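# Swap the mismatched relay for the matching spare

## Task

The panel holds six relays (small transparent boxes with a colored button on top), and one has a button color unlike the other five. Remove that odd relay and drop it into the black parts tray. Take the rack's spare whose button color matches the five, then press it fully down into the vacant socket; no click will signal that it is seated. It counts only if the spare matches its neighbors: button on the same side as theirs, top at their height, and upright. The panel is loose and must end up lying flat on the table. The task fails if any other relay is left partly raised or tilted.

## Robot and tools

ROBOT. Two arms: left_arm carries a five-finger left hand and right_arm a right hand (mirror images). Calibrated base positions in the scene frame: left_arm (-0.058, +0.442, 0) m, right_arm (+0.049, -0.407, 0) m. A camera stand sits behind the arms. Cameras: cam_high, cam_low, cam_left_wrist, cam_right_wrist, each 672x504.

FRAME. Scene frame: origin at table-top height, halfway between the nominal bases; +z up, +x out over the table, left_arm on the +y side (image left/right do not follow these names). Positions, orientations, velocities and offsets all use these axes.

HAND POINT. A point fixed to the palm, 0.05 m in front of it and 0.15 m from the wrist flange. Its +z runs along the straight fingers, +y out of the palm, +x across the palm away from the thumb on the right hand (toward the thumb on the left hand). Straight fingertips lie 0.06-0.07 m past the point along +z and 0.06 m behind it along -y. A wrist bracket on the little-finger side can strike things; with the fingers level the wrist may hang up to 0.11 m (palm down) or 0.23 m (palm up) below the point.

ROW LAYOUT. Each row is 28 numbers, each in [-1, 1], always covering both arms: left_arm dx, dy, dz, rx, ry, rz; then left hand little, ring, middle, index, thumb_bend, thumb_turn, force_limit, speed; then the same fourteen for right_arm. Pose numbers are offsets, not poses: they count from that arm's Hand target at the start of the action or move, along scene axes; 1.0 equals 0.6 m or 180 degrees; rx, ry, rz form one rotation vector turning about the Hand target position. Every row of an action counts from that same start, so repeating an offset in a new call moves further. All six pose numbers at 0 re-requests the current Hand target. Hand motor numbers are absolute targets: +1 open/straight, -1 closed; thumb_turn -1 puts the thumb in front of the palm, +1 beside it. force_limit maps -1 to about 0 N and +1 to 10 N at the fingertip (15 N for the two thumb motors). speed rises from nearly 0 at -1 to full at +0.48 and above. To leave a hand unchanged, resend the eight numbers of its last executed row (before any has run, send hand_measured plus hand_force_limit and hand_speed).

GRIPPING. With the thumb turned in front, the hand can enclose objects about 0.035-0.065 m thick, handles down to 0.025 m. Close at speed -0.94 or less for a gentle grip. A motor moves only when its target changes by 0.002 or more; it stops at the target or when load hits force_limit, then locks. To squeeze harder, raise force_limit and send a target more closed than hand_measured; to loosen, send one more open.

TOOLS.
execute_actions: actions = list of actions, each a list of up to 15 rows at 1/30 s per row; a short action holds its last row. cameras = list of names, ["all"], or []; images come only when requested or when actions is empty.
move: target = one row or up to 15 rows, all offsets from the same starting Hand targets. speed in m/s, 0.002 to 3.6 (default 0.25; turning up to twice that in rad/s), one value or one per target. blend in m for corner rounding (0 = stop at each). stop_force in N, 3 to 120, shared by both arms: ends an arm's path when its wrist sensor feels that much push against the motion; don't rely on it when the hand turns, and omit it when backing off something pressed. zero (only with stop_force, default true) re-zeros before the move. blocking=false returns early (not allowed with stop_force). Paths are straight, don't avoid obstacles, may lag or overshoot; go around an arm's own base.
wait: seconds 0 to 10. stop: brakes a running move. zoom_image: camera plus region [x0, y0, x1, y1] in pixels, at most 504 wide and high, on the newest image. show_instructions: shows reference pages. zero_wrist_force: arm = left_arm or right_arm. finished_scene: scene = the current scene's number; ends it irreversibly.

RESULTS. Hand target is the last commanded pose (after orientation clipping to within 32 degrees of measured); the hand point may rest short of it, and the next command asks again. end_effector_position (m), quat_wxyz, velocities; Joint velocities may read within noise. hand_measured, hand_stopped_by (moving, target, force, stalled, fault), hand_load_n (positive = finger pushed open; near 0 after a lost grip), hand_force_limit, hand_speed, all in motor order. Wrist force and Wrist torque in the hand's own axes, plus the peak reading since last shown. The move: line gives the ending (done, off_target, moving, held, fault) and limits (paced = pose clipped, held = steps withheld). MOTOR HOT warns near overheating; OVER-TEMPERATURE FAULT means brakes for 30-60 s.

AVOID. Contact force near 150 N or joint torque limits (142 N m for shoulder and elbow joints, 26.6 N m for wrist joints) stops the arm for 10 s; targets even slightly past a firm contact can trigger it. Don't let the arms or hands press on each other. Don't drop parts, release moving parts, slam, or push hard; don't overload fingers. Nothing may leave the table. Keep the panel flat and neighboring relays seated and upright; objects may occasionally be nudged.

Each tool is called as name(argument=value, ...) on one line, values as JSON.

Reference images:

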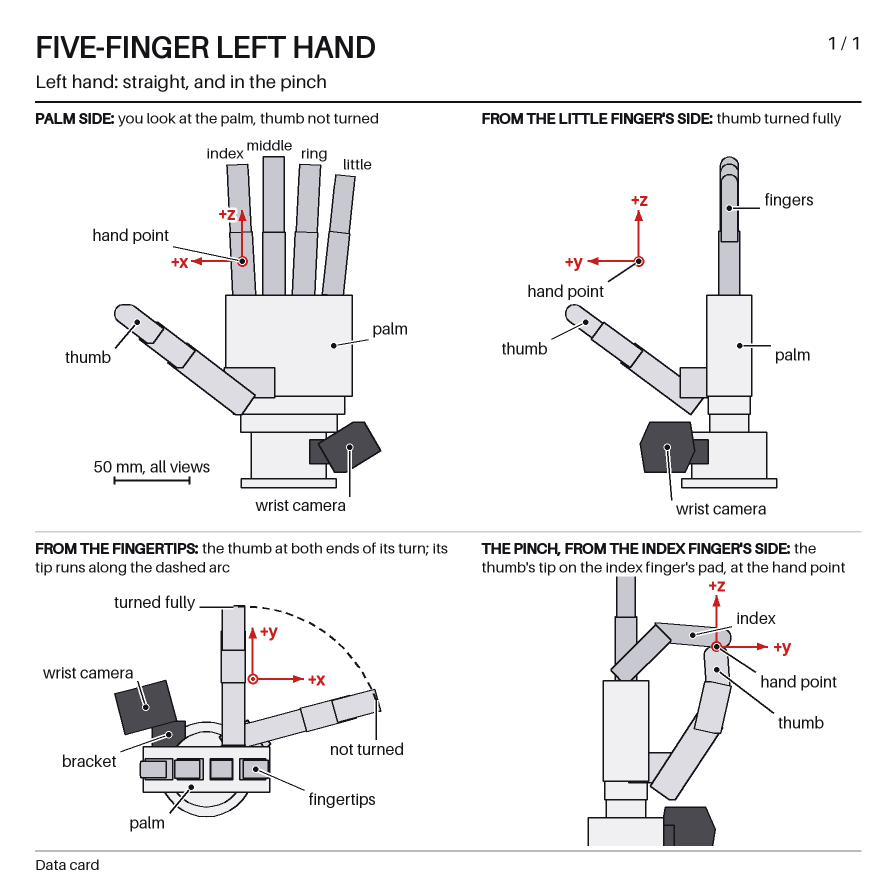

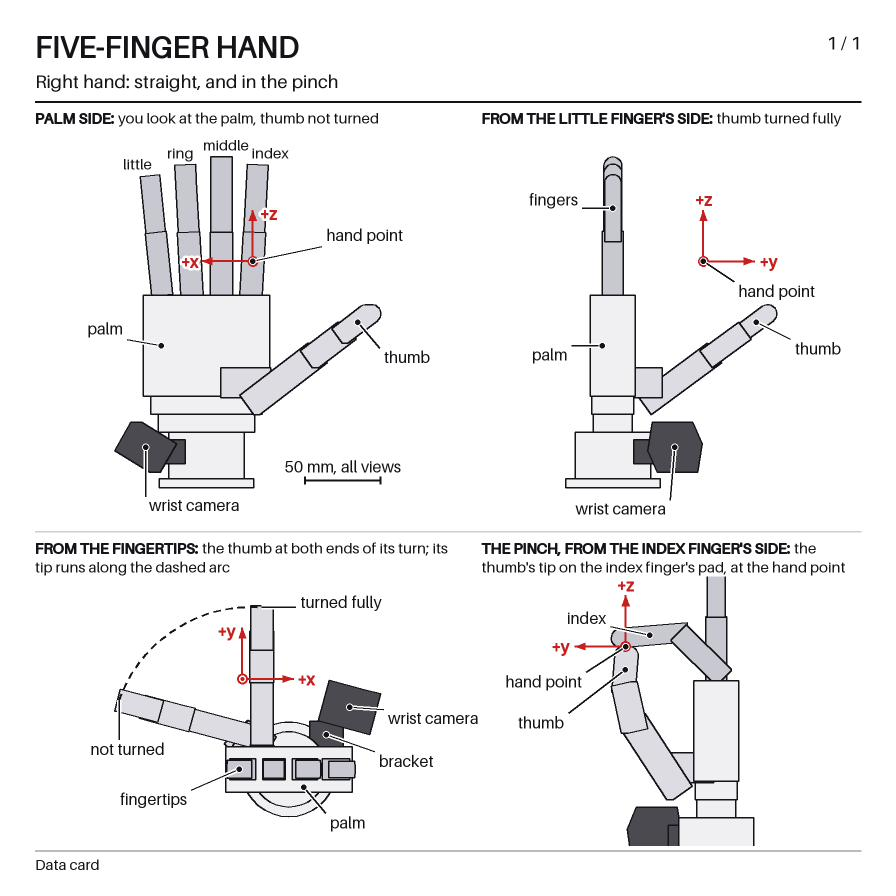

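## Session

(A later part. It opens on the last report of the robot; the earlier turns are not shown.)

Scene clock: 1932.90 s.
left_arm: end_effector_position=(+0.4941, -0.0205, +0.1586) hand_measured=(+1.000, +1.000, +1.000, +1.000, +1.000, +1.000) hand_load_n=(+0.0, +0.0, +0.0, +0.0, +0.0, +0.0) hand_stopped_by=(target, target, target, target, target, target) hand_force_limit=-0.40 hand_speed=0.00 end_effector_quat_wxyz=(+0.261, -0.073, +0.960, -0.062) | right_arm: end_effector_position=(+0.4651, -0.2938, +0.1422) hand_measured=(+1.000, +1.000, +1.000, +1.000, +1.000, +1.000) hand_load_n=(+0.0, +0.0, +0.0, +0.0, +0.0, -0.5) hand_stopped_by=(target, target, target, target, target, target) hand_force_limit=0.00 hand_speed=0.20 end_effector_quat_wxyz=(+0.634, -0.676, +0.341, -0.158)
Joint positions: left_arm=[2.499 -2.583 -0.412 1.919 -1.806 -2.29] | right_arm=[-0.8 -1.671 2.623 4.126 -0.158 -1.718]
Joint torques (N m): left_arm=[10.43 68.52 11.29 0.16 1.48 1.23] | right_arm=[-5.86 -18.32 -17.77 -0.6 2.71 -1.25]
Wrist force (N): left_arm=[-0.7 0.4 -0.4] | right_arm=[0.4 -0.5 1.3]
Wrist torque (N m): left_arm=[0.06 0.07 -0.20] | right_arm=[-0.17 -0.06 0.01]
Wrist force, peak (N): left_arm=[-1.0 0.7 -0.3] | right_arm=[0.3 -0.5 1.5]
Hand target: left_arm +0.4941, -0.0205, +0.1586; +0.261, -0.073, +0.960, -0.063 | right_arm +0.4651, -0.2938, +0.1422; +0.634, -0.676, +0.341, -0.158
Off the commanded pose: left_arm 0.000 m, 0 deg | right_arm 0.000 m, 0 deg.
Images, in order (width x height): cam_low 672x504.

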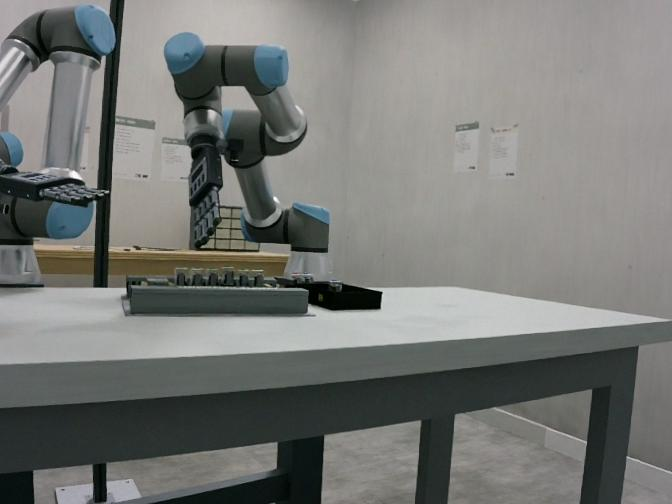

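move(target=[[-0.0228,0.1115,0.019,0.0528,0.0871,-0.0909,-1,-1,1,1,1,1,-0.4,0,0,0,0,0,0,0,1,1,1,1,1,1,0,0.2]], speed=0.15)

move(target=[[0,0,-0.015,0,0,0,-1,-1,1,1,1,1,-0.4,0,0,0.2,-0.03,0,0,0,1,1,1,1,1,1,0,0.2]], speed=0.15, cameras=["cam_left_wrist","cam_right_wrist","cam_low"])

zoom_image(camera="cam_right_wrist", region=[320, 200, 420, 300])

zoom_image(camera="cam_low", region=[190, 230, 270, 300])

Scene clock: 1955.53 s.
left_arm: end_effector_position=(+0.4804, +0.0464, +0.1700) hand_measured=(-1.000, -1.000, +1.000, +1.000, +1.000, +1.000) hand_load_n=(+0.0, +0.0, +0.0, +0.0, +0.0, +0.0) hand_stopped_by=(target, target, target, target, target, target) hand_force_limit=-0.40 hand_speed=0.00 end_effector_quat_wxyz=(+0.122, +0.077, +0.989, -0.009) | right_arm: end_effector_position=(+0.4651, -0.2938, +0.1422) hand_measured=(+1.000, +1.000, +1.000, +1.000, +1.000, +1.000) hand_load_n=(+0.0, +0.0, +0.0, +0.0, +0.0, +0.0) hand_stopped_by=(target, target, target, target, target, target) hand_force_limit=0.00 hand_speed=0.20 end_effector_quat_wxyz=(+0.634, -0.676, +0.341, -0.158)
Joint positions: left_arm=[2.591 -2.625 -0.336 1.619 -1.661 -1.939] | right_arm=[-0.8 -1.671 2.623 4.126 -0.158 -1.718]
Joint torques (N m): left_arm=[10.04 42.95 22.92 -4.06 1.57 1.42] | right_arm=[-6.1 -18.09 -17.43 -0.72 2.66 -1.2]
Wrist force (N): left_arm=[-0.4 0.4 0.2] | right_arm=[0.6 -0.4 1.3]
Wrist torque (N m): left_arm=[0.01 0.04 -0.26] | right_arm=[-0.17 -0.07 0.02]
Wrist force, peak (N): left_arm=[-0.9 0.9 0.0] | right_arm=[0.4 -0.4 1.6]
Hand target: left_arm +0.4804, +0.0464, +0.1700; +0.122, +0.078, +0.989, -0.009 | right_arm +0.4651, -0.2938, +0.1422; +0.634, -0.676, +0.341, -0.158
Off the commanded pose: left_arm 0.000 m, 0 deg | right_arm 0.000 m, 0 deg.
move: done

Scene clock: 1958.77 s.
left_arm: end_effector_position=(+0.4804, +0.0464, +0.1610) hand_measured=(-1.000, -1.000, +1.000, +1.000, +1.000, +1.000) hand_load_n=(+0.0, +0.0, +0.0, +0.0, +0.0, +0.0) hand_stopped_by=(target, target, target, target, target, target) hand_force_limit=-0.40 hand_speed=0.00 end_effector_quat_wxyz=(+0.122, +0.078, +0.989, -0.009) | right_arm: end_effector_position=(+0.4651, -0.1738, +0.1242) hand_measured=(+1.000, +1.000, +1.000, +1.000, +1.000, +1.000) hand_load_n=(+0.0, +0.0, +0.0, +0.0, +0.0, -0.5) hand_stopped_by=(target, target, target, target, target, target) hand_force_limit=0.00 hand_speed=0.20 end_effector_quat_wxyz=(+0.634, -0.676, +0.341, -0.158)
Joint positions: left_arm=[2.591 -2.615 -0.379 1.651 -1.661 -1.939] | right_arm=[-0.426 -0.974 2.596 1.965 -0.349 -0.199]
Joint torques (N m): left_arm=[10.2 68.35 10.16 -0.42 1.04 1.26] | right_arm=[-5.77 -13.9 -5.63 -3.61 -0.52 1.4]
Wrist force (N): left_arm=[-0.6 0.7 0.0] | right_arm=[0.1 -0.2 1.3]
Wrist torque (N m): left_arm=[0.05 0.05 -0.27] | right_arm=[-0.10 0.00 -0.21]
Wrist force, peak (N): left_arm=[-0.8 0.5 0.3] | right_arm=[0.0 -0.2 2.1]
Hand target: left_arm +0.4804, +0.0464, +0.1610; +0.122, +0.078, +0.989, -0.009 | right_arm +0.4651, -0.1738, +0.1242; +0.634, -0.676, +0.341, -0.158
Off the commanded pose: left_arm 0.000 m, 0 deg | right_arm 0.000 m, 0 deg.
move: done
Images, in order (width x height): cam_low 672x504, cam_left_wrist 672x504, cam_right_wrist 672x504.

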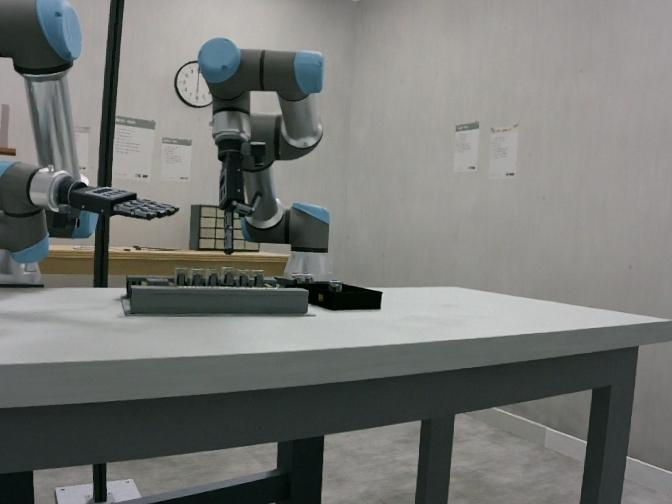

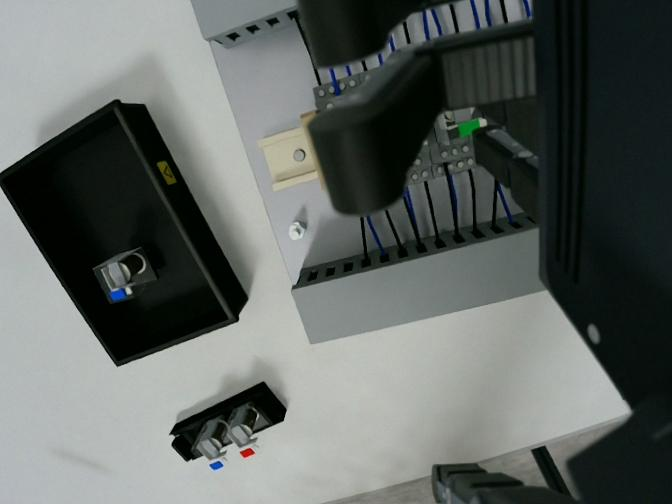

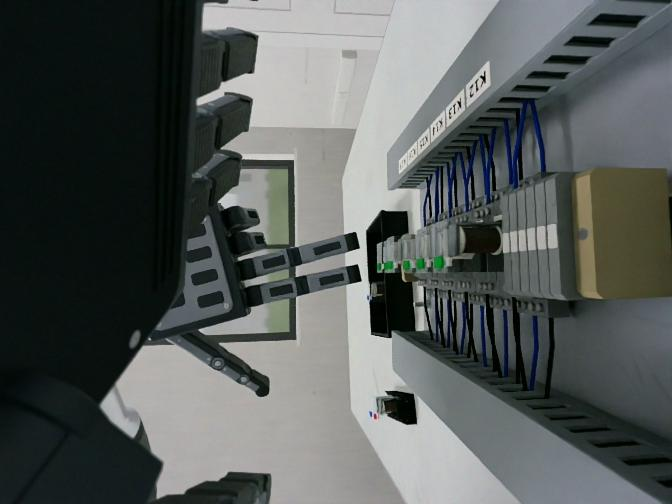

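Scaled by 5.040.

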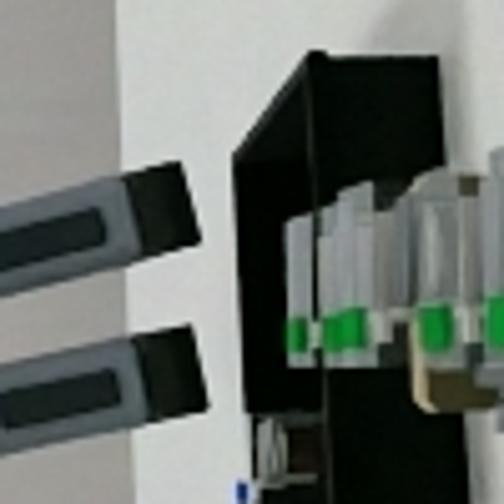

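Scaled by 6.300.

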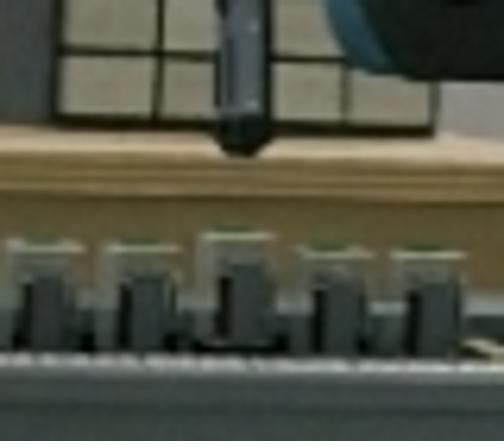

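move(target=[[0.0079,-0.0015,-0.0183,0.0022,0.0137,0,-1,-1,1,1,1,1,-0.4,0,0,0,0,0,0,0,1,1,1,1,1,1,0,0.2]], speed=0.1, cameras=["cam_right_wrist","cam_low"])

zoom_image(camera="cam_right_wrist", region=[340, 220, 410, 290])

zoom_image(camera="cam_low", region=[190, 230, 270, 300])

Scene clock: 1971.63 s.
left_arm: end_effector_position=(+0.4851, +0.0456, +0.1500) hand_measured=(-1.000, -1.000, +1.000, +1.000, +1.000, +1.000) hand_load_n=(+0.0, +0.0, +0.0, +0.0, +0.0, +0.0) hand_stopped_by=(target, target, target, target, target, target) hand_force_limit=-0.40 hand_speed=0.00 end_effector_quat_wxyz=(+0.101, +0.078, +0.992, -0.007) | right_arm: end_effector_position=(+0.4651, -0.1738, +0.1242) hand_measured=(+1.000, +1.000, +1.000, +1.000, +1.000, +1.000) hand_load_n=(+0.0, +0.0, +0.0, +0.0, +0.0, -0.5) hand_stopped_by=(target, target, target, target, target, target) hand_force_limit=0.00 hand_speed=0.20 end_effector_quat_wxyz=(+0.634, -0.676, +0.341, -0.158)
Joint positions: left_arm=[2.599 -2.706 -0.234 1.558 -1.644 -1.934] | right_arm=[-0.426 -0.974 2.596 1.964 -0.349 -0.199]
Joint torques (N m): left_arm=[9.75 43.11 23.69 -3.97 1.67 -0.98] | right_arm=[-6.43 -14.3 -5.26 -3.44 -0.51 1.35]
Wrist force (N): left_arm=[-0.5 0.4 0.1] | right_arm=[0.3 -0.3 1.2]
Wrist torque (N m): left_arm=[-0.01 0.04 -0.25] | right_arm=[-0.11 -0.02 -0.20]
Wrist force, peak (N): left_arm=[-0.9 0.5 0.5] | right_arm=[0.2 -0.2 1.7]
Hand target: left_arm +0.4852, +0.0455, +0.1500; +0.100, +0.078, +0.992, -0.007 | right_arm +0.4651, -0.1738, +0.1242; +0.634, -0.676, +0.341, -0.158
Off the commanded pose: left_arm 0.000 m, 0 deg | right_arm 0.000 m, 0 deg.
move: done
Images, in order (width x height): cam_low 672x504, cam_right_wrist 672x504.

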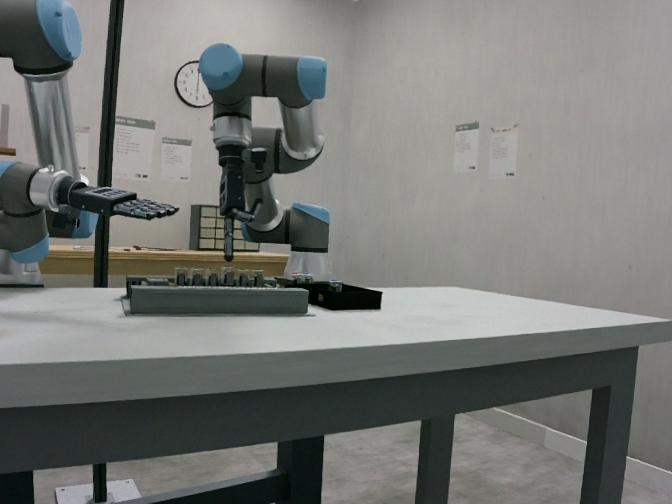

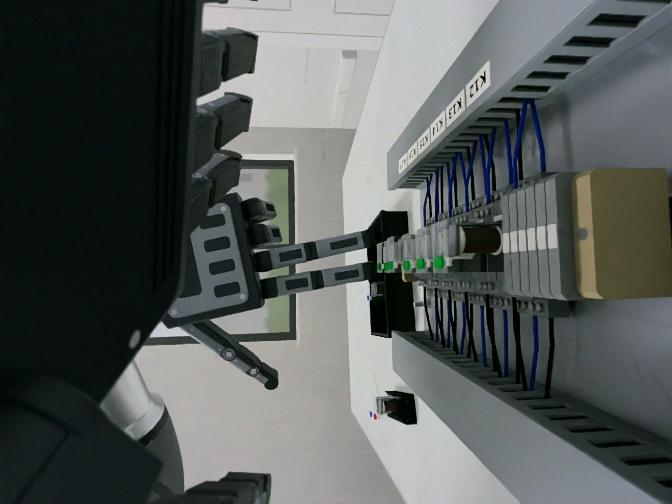

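Scaled by 7.200.

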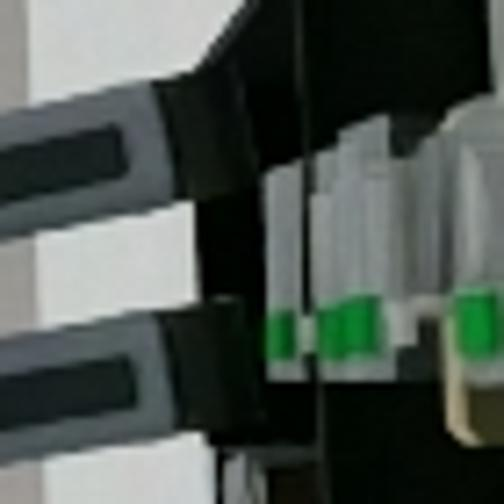

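Scaled by 6.300.

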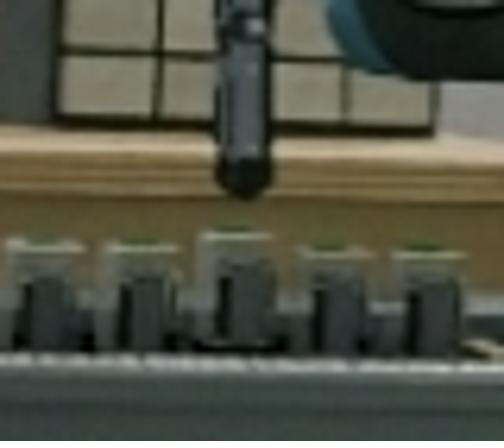

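move(target=[[0.0042,-0.0033,-0.008,0.0022,0.0137,0,-1,-1,1,1,1,1,-0.4,0,0,0,0,0,0,0,1,1,1,1,1,1,0,0.2]], speed=0.06, cameras=["cam_right_wrist","cam_low"])

zoom_image(camera="cam_right_wrist", region=[340, 220, 410, 290])

zoom_image(camera="cam_low", region=[190, 230, 270, 300])

Scene clock: 1979.60 s.
left_arm: end_effector_position=(+0.4869, +0.0442, +0.1449) hand_measured=(-1.000, -1.000, +1.000, +1.000, +1.000, +1.000) hand_load_n=(+0.0, +0.0, +0.0, +0.0, +0.0, +0.0) hand_stopped_by=(target, target, target, target, target, target) hand_force_limit=-0.40 hand_speed=0.00 end_effector_quat_wxyz=(+0.086, +0.079, +0.993, -0.010) | right_arm: end_effector_position=(+0.4651, -0.1738, +0.1242) hand_measured=(+1.000, +1.000, +1.000, +1.000, +1.000, +1.000) hand_load_n=(+0.0, +0.0, +0.0, +0.0, +0.0, -0.5) hand_stopped_by=(target, target, target, target, target, target) hand_force_limit=0.00 hand_speed=0.20 end_effector_quat_wxyz=(+0.634, -0.676, +0.341, -0.158)
Joint positions: left_arm=[2.605 -2.813 -0.035 1.441 -1.625 -1.927] | right_arm=[-0.426 -0.974 2.596 1.964 -0.349 -0.199]
Joint torques (N m): left_arm=[10.29 44.64 20.84 -3.95 1.77 1.26] | right_arm=[-5.65 -14.47 -4.84 -3.49 -0.54 1.46]
Wrist force (N): left_arm=[-0.4 0.3 0.0] | right_arm=[0.3 -0.2 1.3]
Wrist torque (N m): left_arm=[0.00 0.02 -0.25] | right_arm=[-0.10 -0.02 -0.19]
Wrist force, peak (N): left_arm=[-0.9 0.5 0.2] | right_arm=[0.3 -0.2 1.6]
Hand target: left_arm +0.4877, +0.0435, +0.1452; +0.079, +0.078, +0.994, -0.006 | right_arm +0.4651, -0.1738, +0.1242; +0.634, -0.676, +0.341, -0.158
Off the commanded pose: left_arm 0.001 m, 1 deg | right_arm 0.000 m, 0 deg.
elbow stopped short (left arm): the move would have taken joint 3 (elbow) straighter than the controller allows.
move: done
Images, in order (width x height): cam_low 672x504, cam_right_wrist 672x504.

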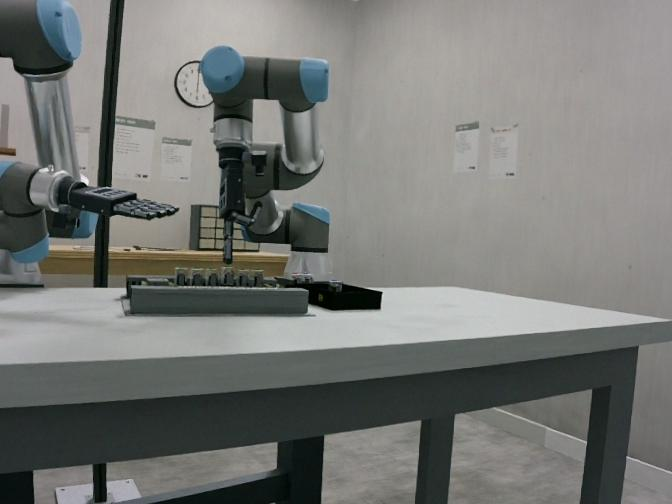

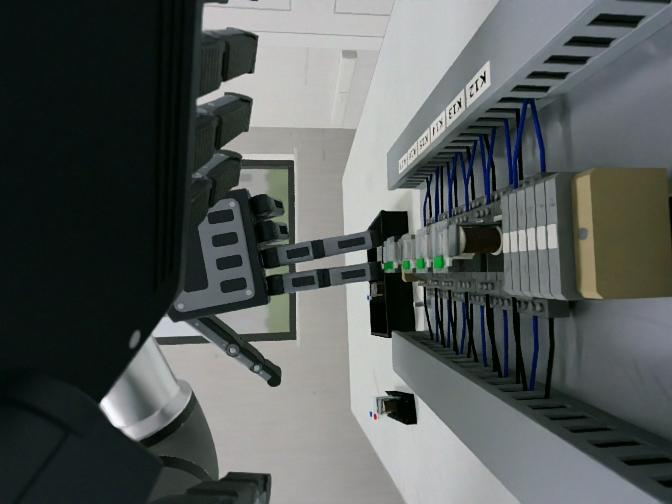

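Scaled by 7.200.

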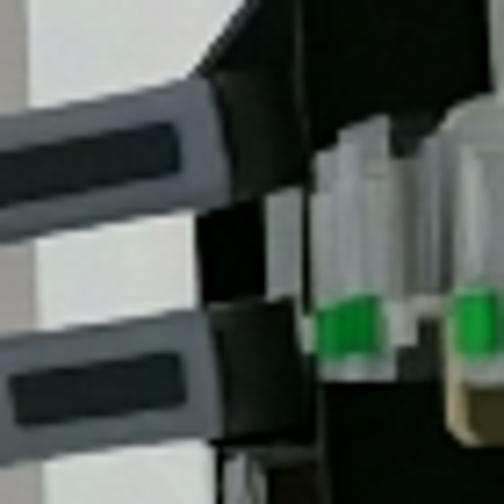

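Scaled by 6.300.

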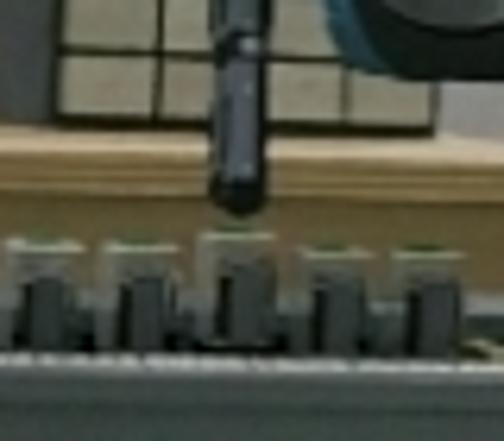

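move(target=[[0.0,0.0,-0.04,0,0,0,-1,-1,1,1,1,1,-0.4,0,0,0,0,0,0,0,1,1,1,1,1,1,0,0.2]], speed=0.01, stop_force=25, cameras=["cam_right_wrist","cam_low"])

zoom_image(camera="cam_right_wrist", region=[340, 220, 410, 290])

zoom_image(camera="cam_low", region=[190, 230, 270, 300])

Scene clock: 1986.00 s.
left_arm: end_effector_position=(+0.4873, +0.0439, +0.1374) hand_measured=(-1.000, -1.000, +1.000, +1.000, +1.000, +1.000) hand_load_n=(+0.0, +0.0, +0.0, +0.0, +0.0, +0.0) hand_stopped_by=(target, target, target, target, target, target) hand_force_limit=-0.40 hand_speed=0.00 end_effector_quat_wxyz=(+0.083, +0.079, +0.993, -0.008) | right_arm: end_effector_position=(+0.4651, -0.1738, +0.1242) hand_measured=(+1.000, +1.000, +1.000, +1.000, +1.000, +1.000) hand_load_n=(+0.0, +0.0, +0.0, -0.5, -0.5, -0.5) hand_stopped_by=(target, target, target, target, target, target) hand_force_limit=0.00 hand_speed=0.20 end_effector_quat_wxyz=(+0.634, -0.676, +0.341, -0.158)
Joint positions: left_arm=[2.605 -2.806 -0.071 1.464 -1.626 -1.928] | right_arm=[-0.426 -0.974 2.596 1.964 -0.349 -0.199]
Joint torques (N m): left_arm=[-0.48 34.24 17.59 -3.42 0.94 0.74] | right_arm=[-5.78 -15.07 -5.16 -3.37 -0.44 1.4]
Wrist force (N): left_arm=[-4.3 -0.5 -14.6] | right_arm=[0.4 0.0 1.5]
Wrist torque (N m): left_arm=[0.91 -0.38 -0.29] | right_arm=[-0.12 -0.05 -0.19]
Wrist force, peak (N): left_arm=[-7.1 -1.1 -27.3] | right_arm=[0.3 -0.3 1.6]
Hand target: left_arm +0.4873, +0.0439, +0.1374; +0.083, +0.079, +0.993, -0.008 (not the last commanded pose) | right_arm +0.4651, -0.1738, +0.1242; +0.634, -0.676, +0.341, -0.158
Off the commanded pose: left_arm 0.016 m, 1 deg | right_arm 0.000 m, 0 deg.
move: contact (left_arm)
Images, in order (width x height): cam_low 672x504, cam_right_wrist 672x504.

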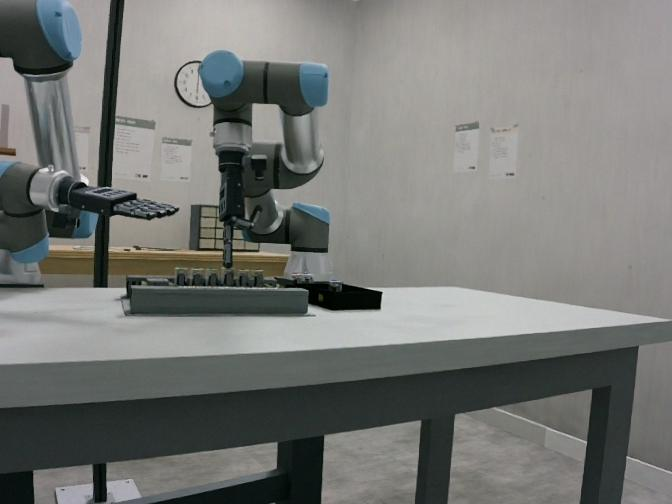

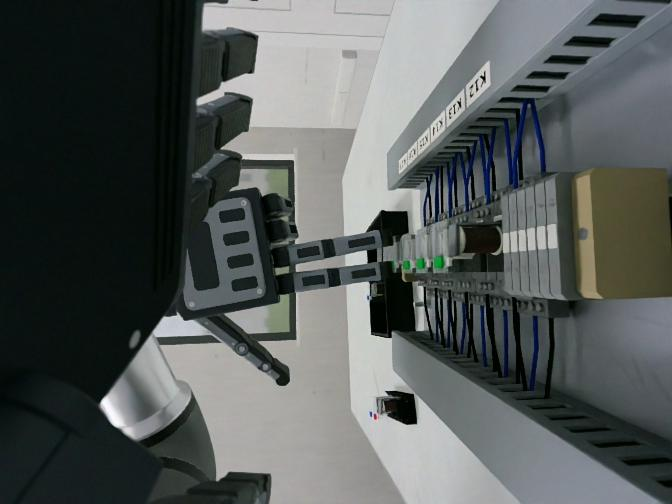

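Scaled by 7.200.

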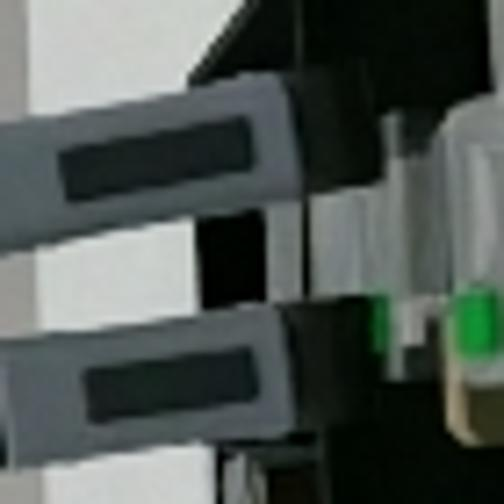

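Scaled by 6.300.

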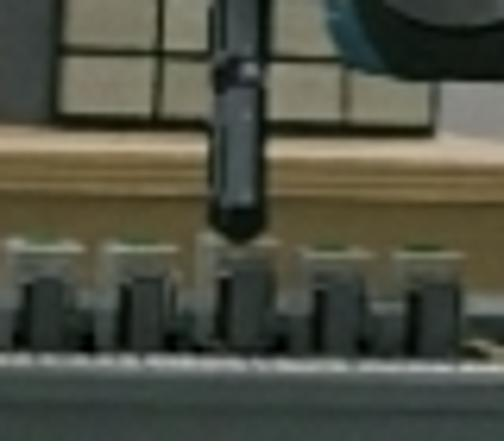

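move(target=[[0.0,0.0,-0.02,0,0,0,-1,-1,1,1,1,1,-0.4,0,0,0,0,0,0,0,1,1,1,1,1,1,0,0.2]], speed=0.008, stop_force=30, zero=false, cameras=["cam_right_wrist","cam_low"])

zoom_image(camera="cam_right_wrist", region=[340, 220, 410, 290])

zoom_image(camera="cam_low", region=[190, 230, 270, 300])

Scene clock: 1991.70 s.
left_arm: end_effector_position=(+0.4874, +0.0438, +0.1364) hand_measured=(-1.000, -1.000, +1.000, +1.000, +1.000, +1.000) hand_load_n=(+0.0, +0.0, +0.0, +0.0, +0.0, +0.5) hand_stopped_by=(target, target, target, target, target, target) hand_force_limit=-0.40 hand_speed=0.00 end_effector_quat_wxyz=(+0.083, +0.079, +0.993, -0.008) | right_arm: end_effector_position=(+0.4651, -0.1738, +0.1242) hand_measured=(+1.000, +1.000, +1.000, +1.000, +1.000, +1.000) hand_load_n=(+0.5, +0.0, +0.0, +0.0, +0.0, +0.0) hand_stopped_by=(target, target, target, target, target, target) hand_force_limit=0.00 hand_speed=0.20 end_effector_quat_wxyz=(+0.634, -0.676, +0.341, -0.158)
Joint positions: left_arm=[2.605 -2.804 -0.078 1.468 -1.626 -1.929] | right_arm=[-0.426 -0.974 2.596 1.964 -0.349 -0.199]
Joint torques (N m): left_arm=[7.29 28.93 16.43 -2.89 -0.39 0.58] | right_arm=[-5.94 -14.23 -5.36 -3.43 -0.5 1.33]
Wrist force (N): left_arm=[-6.0 -1.0 -21.7] | right_arm=[0.4 -0.1 1.4]
Wrist torque (N m): left_arm=[1.27 -0.53 -0.36] | right_arm=[-0.10 -0.04 -0.19]
Wrist force, peak (N): left_arm=[-7.4 -1.2 -28.2] | right_arm=[0.3 0.1 1.6]
Hand target: left_arm +0.4874, +0.0438, +0.1364; +0.083, +0.079, +0.993, -0.008 (not the last commanded pose) | right_arm +0.4651, -0.1738, +0.1242; +0.634, -0.676, +0.341, -0.158
Off the commanded pose: left_arm 0.011 m, 0 deg | right_arm 0.000 m, 0 deg.
move: contact (left_arm)
Images, in order (width x height): cam_low 672x504, cam_right_wrist 672x504.

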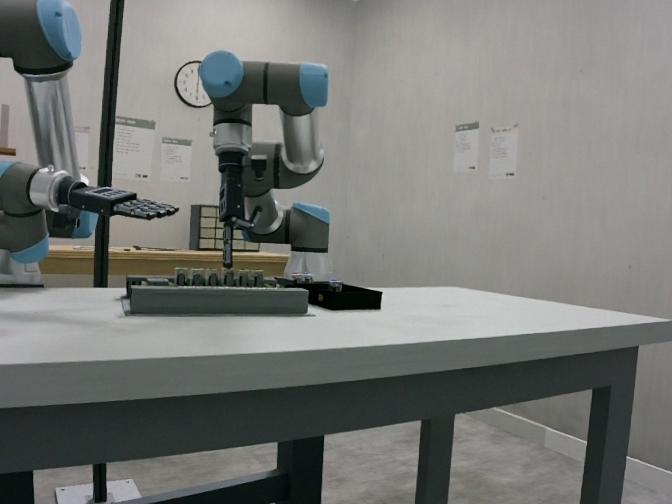

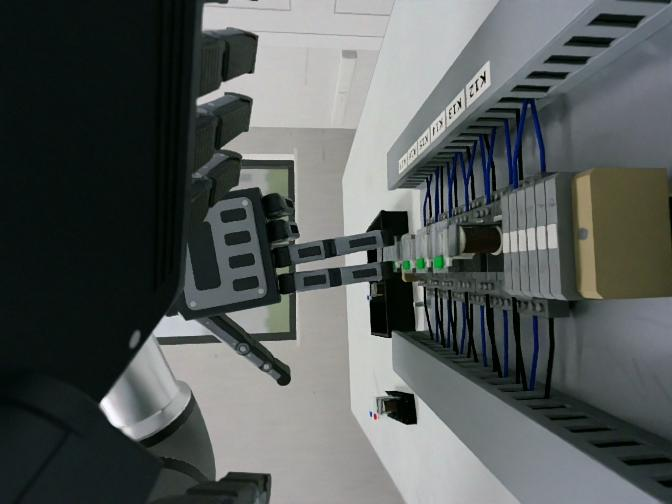

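Scaled by 7.200.

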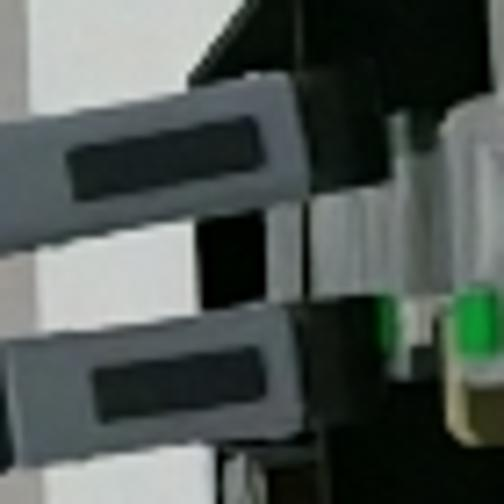

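Scaled by 6.300.

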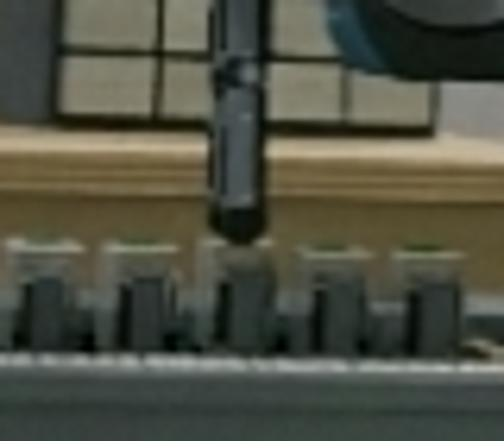

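move(target=[[0.0,0.0,-0.02,0,0,0,-1,-1,1,1,1,1,-0.4,0,0,0,0,0,0,0,1,1,1,1,1,1,0,0.2]], speed=0.004, stop_force=33, zero=false, cameras=["cam_right_wrist","cam_low"])

zoom_image(camera="cam_right_wrist", region=[340, 220, 410, 290])

zoom_image(camera="cam_low", region=[190, 230, 270, 300])

Scene clock: 1999.03 s.
left_arm: end_effector_position=(+0.4874, +0.0438, +0.1338) hand_measured=(-1.000, -1.000, +1.000, +1.000, +1.000, +1.000) hand_load_n=(+0.0, +0.0, +0.0, +0.0, +0.0, +0.0) hand_stopped_by=(target, target, target, target, target, target) hand_force_limit=-0.40 hand_speed=0.00 end_effector_quat_wxyz=(+0.083, +0.079, +0.993, -0.008) | right_arm: end_effector_position=(+0.4651, -0.1738, +0.1242) hand_measured=(+1.000, +1.000, +1.000, +1.000, +1.000, +1.000) hand_load_n=(+0.0, +0.0, -0.5, +0.0, -0.5, +0.0) hand_stopped_by=(target, target, target, target, target, target) hand_force_limit=0.00 hand_speed=0.20 end_effector_quat_wxyz=(+0.634, -0.676, +0.341, -0.158)
Joint positions: left_arm=[2.605 -2.792 -0.11 1.488 -1.626 -1.929] | right_arm=[-0.426 -0.974 2.596 1.964 -0.349 -0.199]
Joint torques (N m): left_arm=[-0.16 22.94 13.78 -1.91 -0.19 -0.92] | right_arm=[-5.79 -14.58 -5.34 -3.54 -0.51 1.3]
Wrist force (N): left_arm=[-6.7 -0.5 -31.2] | right_arm=[0.0 -0.1 1.3]
Wrist torque (N m): left_arm=[1.85 -0.63 -0.41] | right_arm=[-0.09 0.02 -0.21]
Wrist force, peak (N): left_arm=[-7.9 -0.6 -34.8] | right_arm=[0.2 -0.2 1.7]
Hand target: left_arm +0.4874, +0.0438, +0.1337; +0.083, +0.079, +0.993, -0.008 (not the last commanded pose) | right_arm +0.4651, -0.1738, +0.1242; +0.634, -0.676, +0.341, -0.158
Off the commanded pose: left_arm 0.009 m, 0 deg | right_arm 0.000 m, 0 deg.
move: contact (left_arm)
Images, in order (width x height): cam_low 672x504, cam_right_wrist 672x504.

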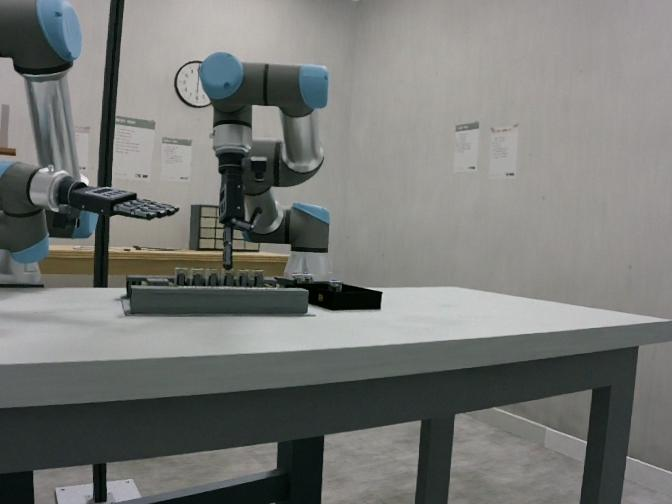

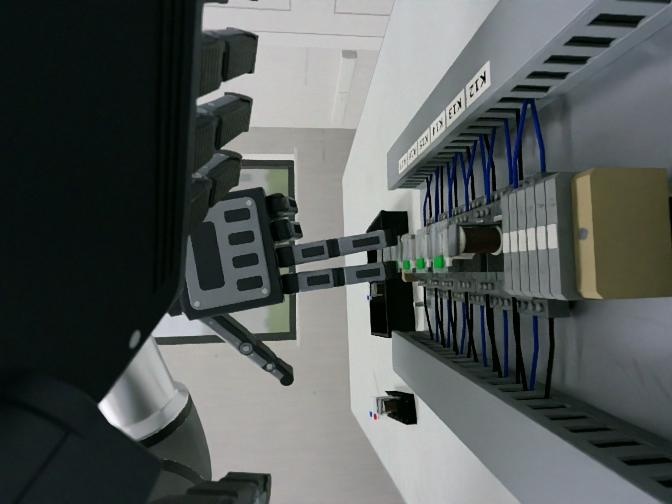

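Scaled by 7.200.

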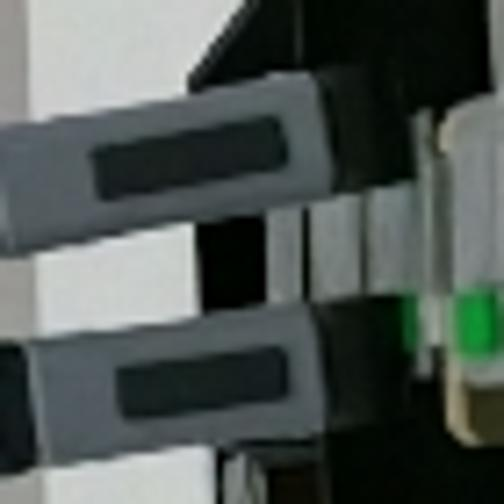

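Scaled by 6.300.

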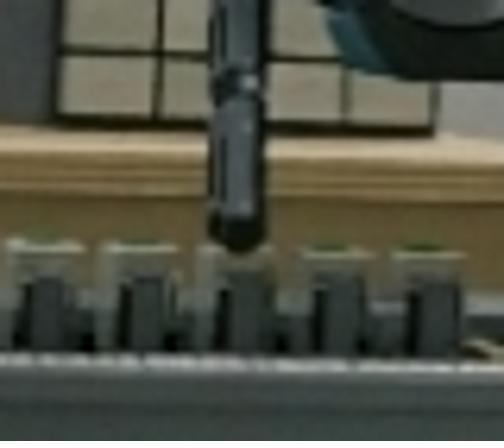

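move(target=[[0.0,0.0,0.05,0,0,0,-1,-1,1,1,1,1,-0.4,0,0,0,0,0,0,0,1,1,1,1,1,1,0,0.2]], speed=0.08, cameras=["cam_right_wrist","cam_low"])

zoom_image(camera="cam_right_wrist", region=[372, 232, 412, 276])

zoom_image(camera="cam_low", region=[180, 255, 280, 300])

Scene clock: 2006.23 s.
left_arm: end_effector_position=(+0.4865, +0.0446, +0.1632) hand_measured=(-1.000, -1.000, +1.000, +1.000, +1.000, +1.000) hand_load_n=(+0.0, +0.0, +0.0, +0.0, +0.0, +0.0) hand_stopped_by=(target, target, target, target, target, target) hand_force_limit=-0.40 hand_speed=0.00 end_effector_quat_wxyz=(+0.095, +0.082, +0.992, -0.016) | right_arm: end_effector_position=(+0.4651, -0.1738, +0.1242) hand_measured=(+1.000, +1.000, +1.000, +1.000, +1.000, +1.000) hand_load_n=(+0.0, +0.0, +0.0, +0.0, +0.0, -0.5) hand_stopped_by=(target, target, target, target, target, target) hand_force_limit=0.00 hand_speed=0.20 end_effector_quat_wxyz=(+0.634, -0.676, +0.341, -0.158)
Joint positions: left_arm=[2.607 -2.786 -0.035 1.436 -1.621 -1.921] | right_arm=[-0.426 -0.974 2.596 1.964 -0.349 -0.199]
Joint torques (N m): left_arm=[10.2 70.33 22.85 -3.87 1.71 1.24] | right_arm=[-5.77 -14.05 -4.62 -3.49 -0.48 1.15]
Wrist force (N): left_arm=[-0.1 0.3 -0.1] | right_arm=[0.2 -0.1 1.6]
Wrist torque (N m): left_arm=[0.00 -0.03 -0.23] | right_arm=[-0.13 -0.01 -0.21]
Wrist force, peak (N): left_arm=[-7.0 -0.2 -32.3] | right_arm=[0.3 -0.3 1.6]
Hand target: left_arm +0.4874, +0.0438, +0.1637; +0.083, +0.079, +0.993, -0.008 | right_arm +0.4651, -0.1738, +0.1242; +0.634, -0.676, +0.341, -0.158
Off the commanded pose: left_arm 0.001 m, 2 deg | right_arm 0.000 m, 0 deg.
elbow stopped short (left arm): the move would have taken joint 3 (elbow) straighter than the controller allows.
move: done
Images, in order (width x height): cam_low 672x504, cam_right_wrist 672x504.

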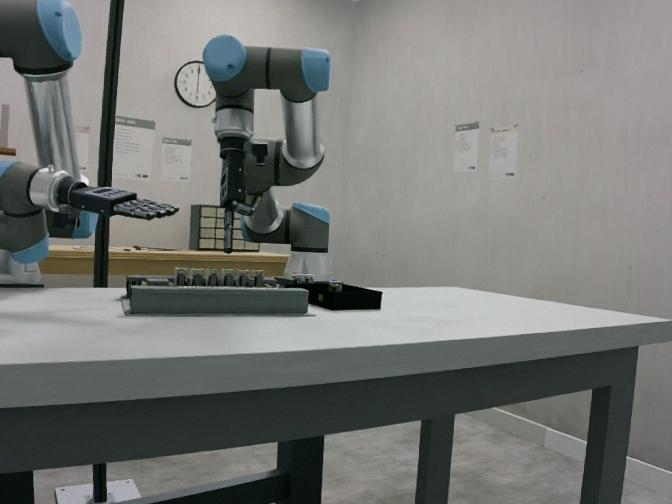

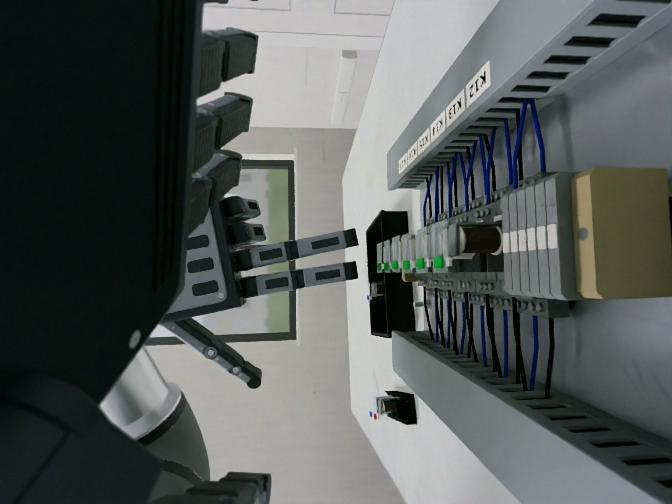

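Scaled by 11.455.

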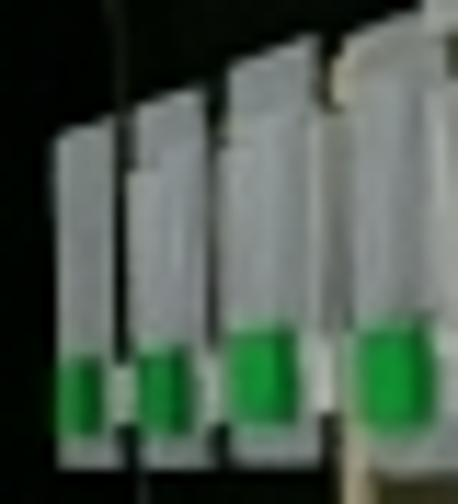

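Scaled by 5.040.

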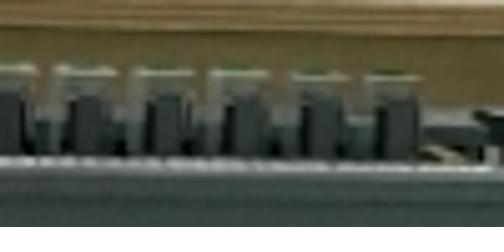

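move(target=[[0.0,0.0,-0.045,0,0,0,-1,-1,1,1,1,1,-0.4,0,0,0,0,0,0,0,1,1,1,1,1,1,0,0.2]], speed=0.06)

move(target=[[0.0,0.0,-0.02,0,0,0,-1,-1,1,1,1,1,-0.4,0,0,0,0,0,0,0,1,1,1,1,1,1,0,0.2]], speed=0.006, stop_force=36, cameras=["cam_right_wrist","cam_low"])

Scene clock: 2015.07 s.
left_arm: end_effector_position=(+0.4874, +0.0438, +0.1369) hand_measured=(-1.000, -1.000, +1.000, +1.000, +1.000, +1.000) hand_load_n=(+0.0, +0.0, +0.0, +0.0, +0.0, +0.0) hand_stopped_by=(target, target, target, target, target, target) hand_force_limit=-0.40 hand_speed=0.00 end_effector_quat_wxyz=(+0.083, +0.079, +0.993, -0.008) end_effector_velocity=(+0.000, +0.000, -0.002) end_effector_angular_velocity=(+0.001, +0.002, +0.001) | right_arm: end_effector_position=(+0.4651, -0.1738, +0.1242) hand_measured=(+1.000, +1.000, +1.000, +1.000, +1.000, +1.000) hand_load_n=(+0.0, +0.0, +0.0, +0.0, +0.0, -0.5) hand_stopped_by=(target, target, target, target, target, target) hand_force_limit=0.00 hand_speed=0.20 end_effector_quat_wxyz=(+0.634, -0.676, +0.341, -0.158)
Joint positions: left_arm=[2.605 -2.815 -0.054 1.455 -1.626 -1.929] | right_arm=[-0.426 -0.974 2.596 1.964 -0.349 -0.199]
Joint velocities: left_arm=[0 0 -0.007 0.005 0 -0.001] | right_arm=[within noise]
Joint torques (N m): left_arm=[-9.85 47.9 11.62 -0.46 -1.87 -1.37] | right_arm=[-5.73 -14.74 -5 -3.48 -0.47 1.27]
Wrist force (N): left_arm=[-0.6 0.2 0.4] | right_arm=[0.3 -0.2 1.6]
Wrist torque (N m): left_arm=[-0.04 0.08 -0.07] | right_arm=[-0.14 -0.04 -0.20]
Wrist force, peak (N): left_arm=[-0.7 0.2 0.7] | right_arm=[0.3 -0.1 1.8]
Hand target: left_arm +0.4874, +0.0438, +0.1367; +0.083, +0.079, +0.993, -0.008 | right_arm +0.4651, -0.1738, +0.1242; +0.634, -0.676, +0.341, -0.158
Off the commanded pose: left_arm 0.000 m, 0 deg | right_arm 0.000 m, 0 deg.
move: done

Scene clock: 2016.67 s.
left_arm: end_effector_position=(+0.4876, +0.0437, +0.1336) hand_measured=(-1.000, -1.000, +1.000, +1.000, +1.000, +1.000) hand_load_n=(+0.0, +0.0, -0.5, -0.5, +0.0, +0.0) hand_stopped_by=(target, target, target, target, target, target) hand_force_limit=-0.40 hand_speed=0.00 end_effector_quat_wxyz=(+0.082, +0.079, +0.993, -0.008) | right_arm: end_effector_position=(+0.4651, -0.1738, +0.1242) hand_measured=(+1.000, +1.000, +1.000, +1.000, +1.000, +1.000) hand_load_n=(+0.0, +0.0, +0.0, +0.0, +0.0, +0.0) hand_stopped_by=(target, target, target, target, target, target) hand_force_limit=0.00 hand_speed=0.20 end_effector_quat_wxyz=(+0.634, -0.676, +0.341, -0.158)
Joint positions: left_arm=[2.605 -2.799 -0.095 1.479 -1.627 -1.929] | right_arm=[-0.426 -0.974 2.596 1.964 -0.349 -0.199]
Joint torques (N m): left_arm=[-8.07 20.43 12.95 -1.01 -0.64 -0.8] | right_arm=[-5.37 -15.04 -4.99 -3.44 -0.46 1.26]
Wrist force (N): left_arm=[-4.7 0.6 -34.3] | right_arm=[0.1 0.1 1.6]
Wrist torque (N m): left_arm=[2.05 -0.62 -0.33] | right_arm=[-0.10 0.00 -0.20]
Wrist force, peak (N): left_arm=[-6.8 0.3 -40.4] | right_arm=[0.3 0.0 1.7]
Hand target: left_arm +0.4876, +0.0437, +0.1336; +0.082, +0.079, +0.993, -0.008 (not the last commanded pose) | right_arm +0.4651, -0.1738, +0.1242; +0.634, -0.676, +0.341, -0.158
Off the commanded pose: left_arm 0.009 m, 0 deg | right_arm 0.000 m, 0 deg.
move: contact (left_arm)
Images, in order (width x height): cam_low 672x504, cam_right_wrist 672x504.

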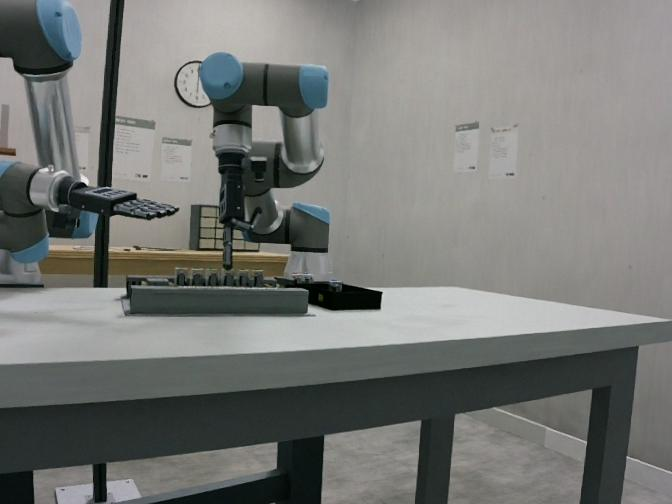

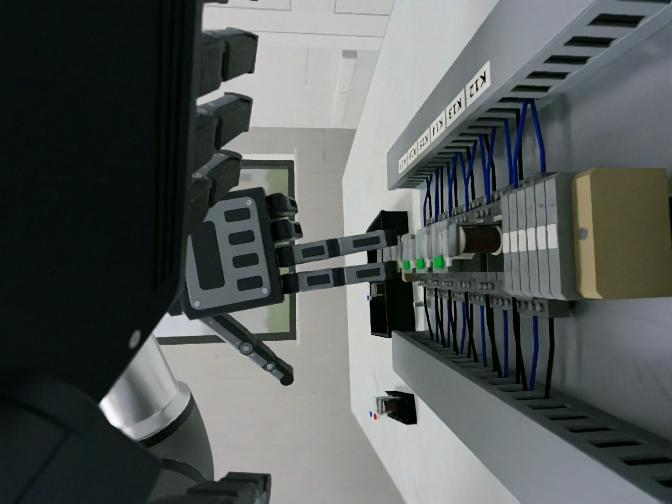

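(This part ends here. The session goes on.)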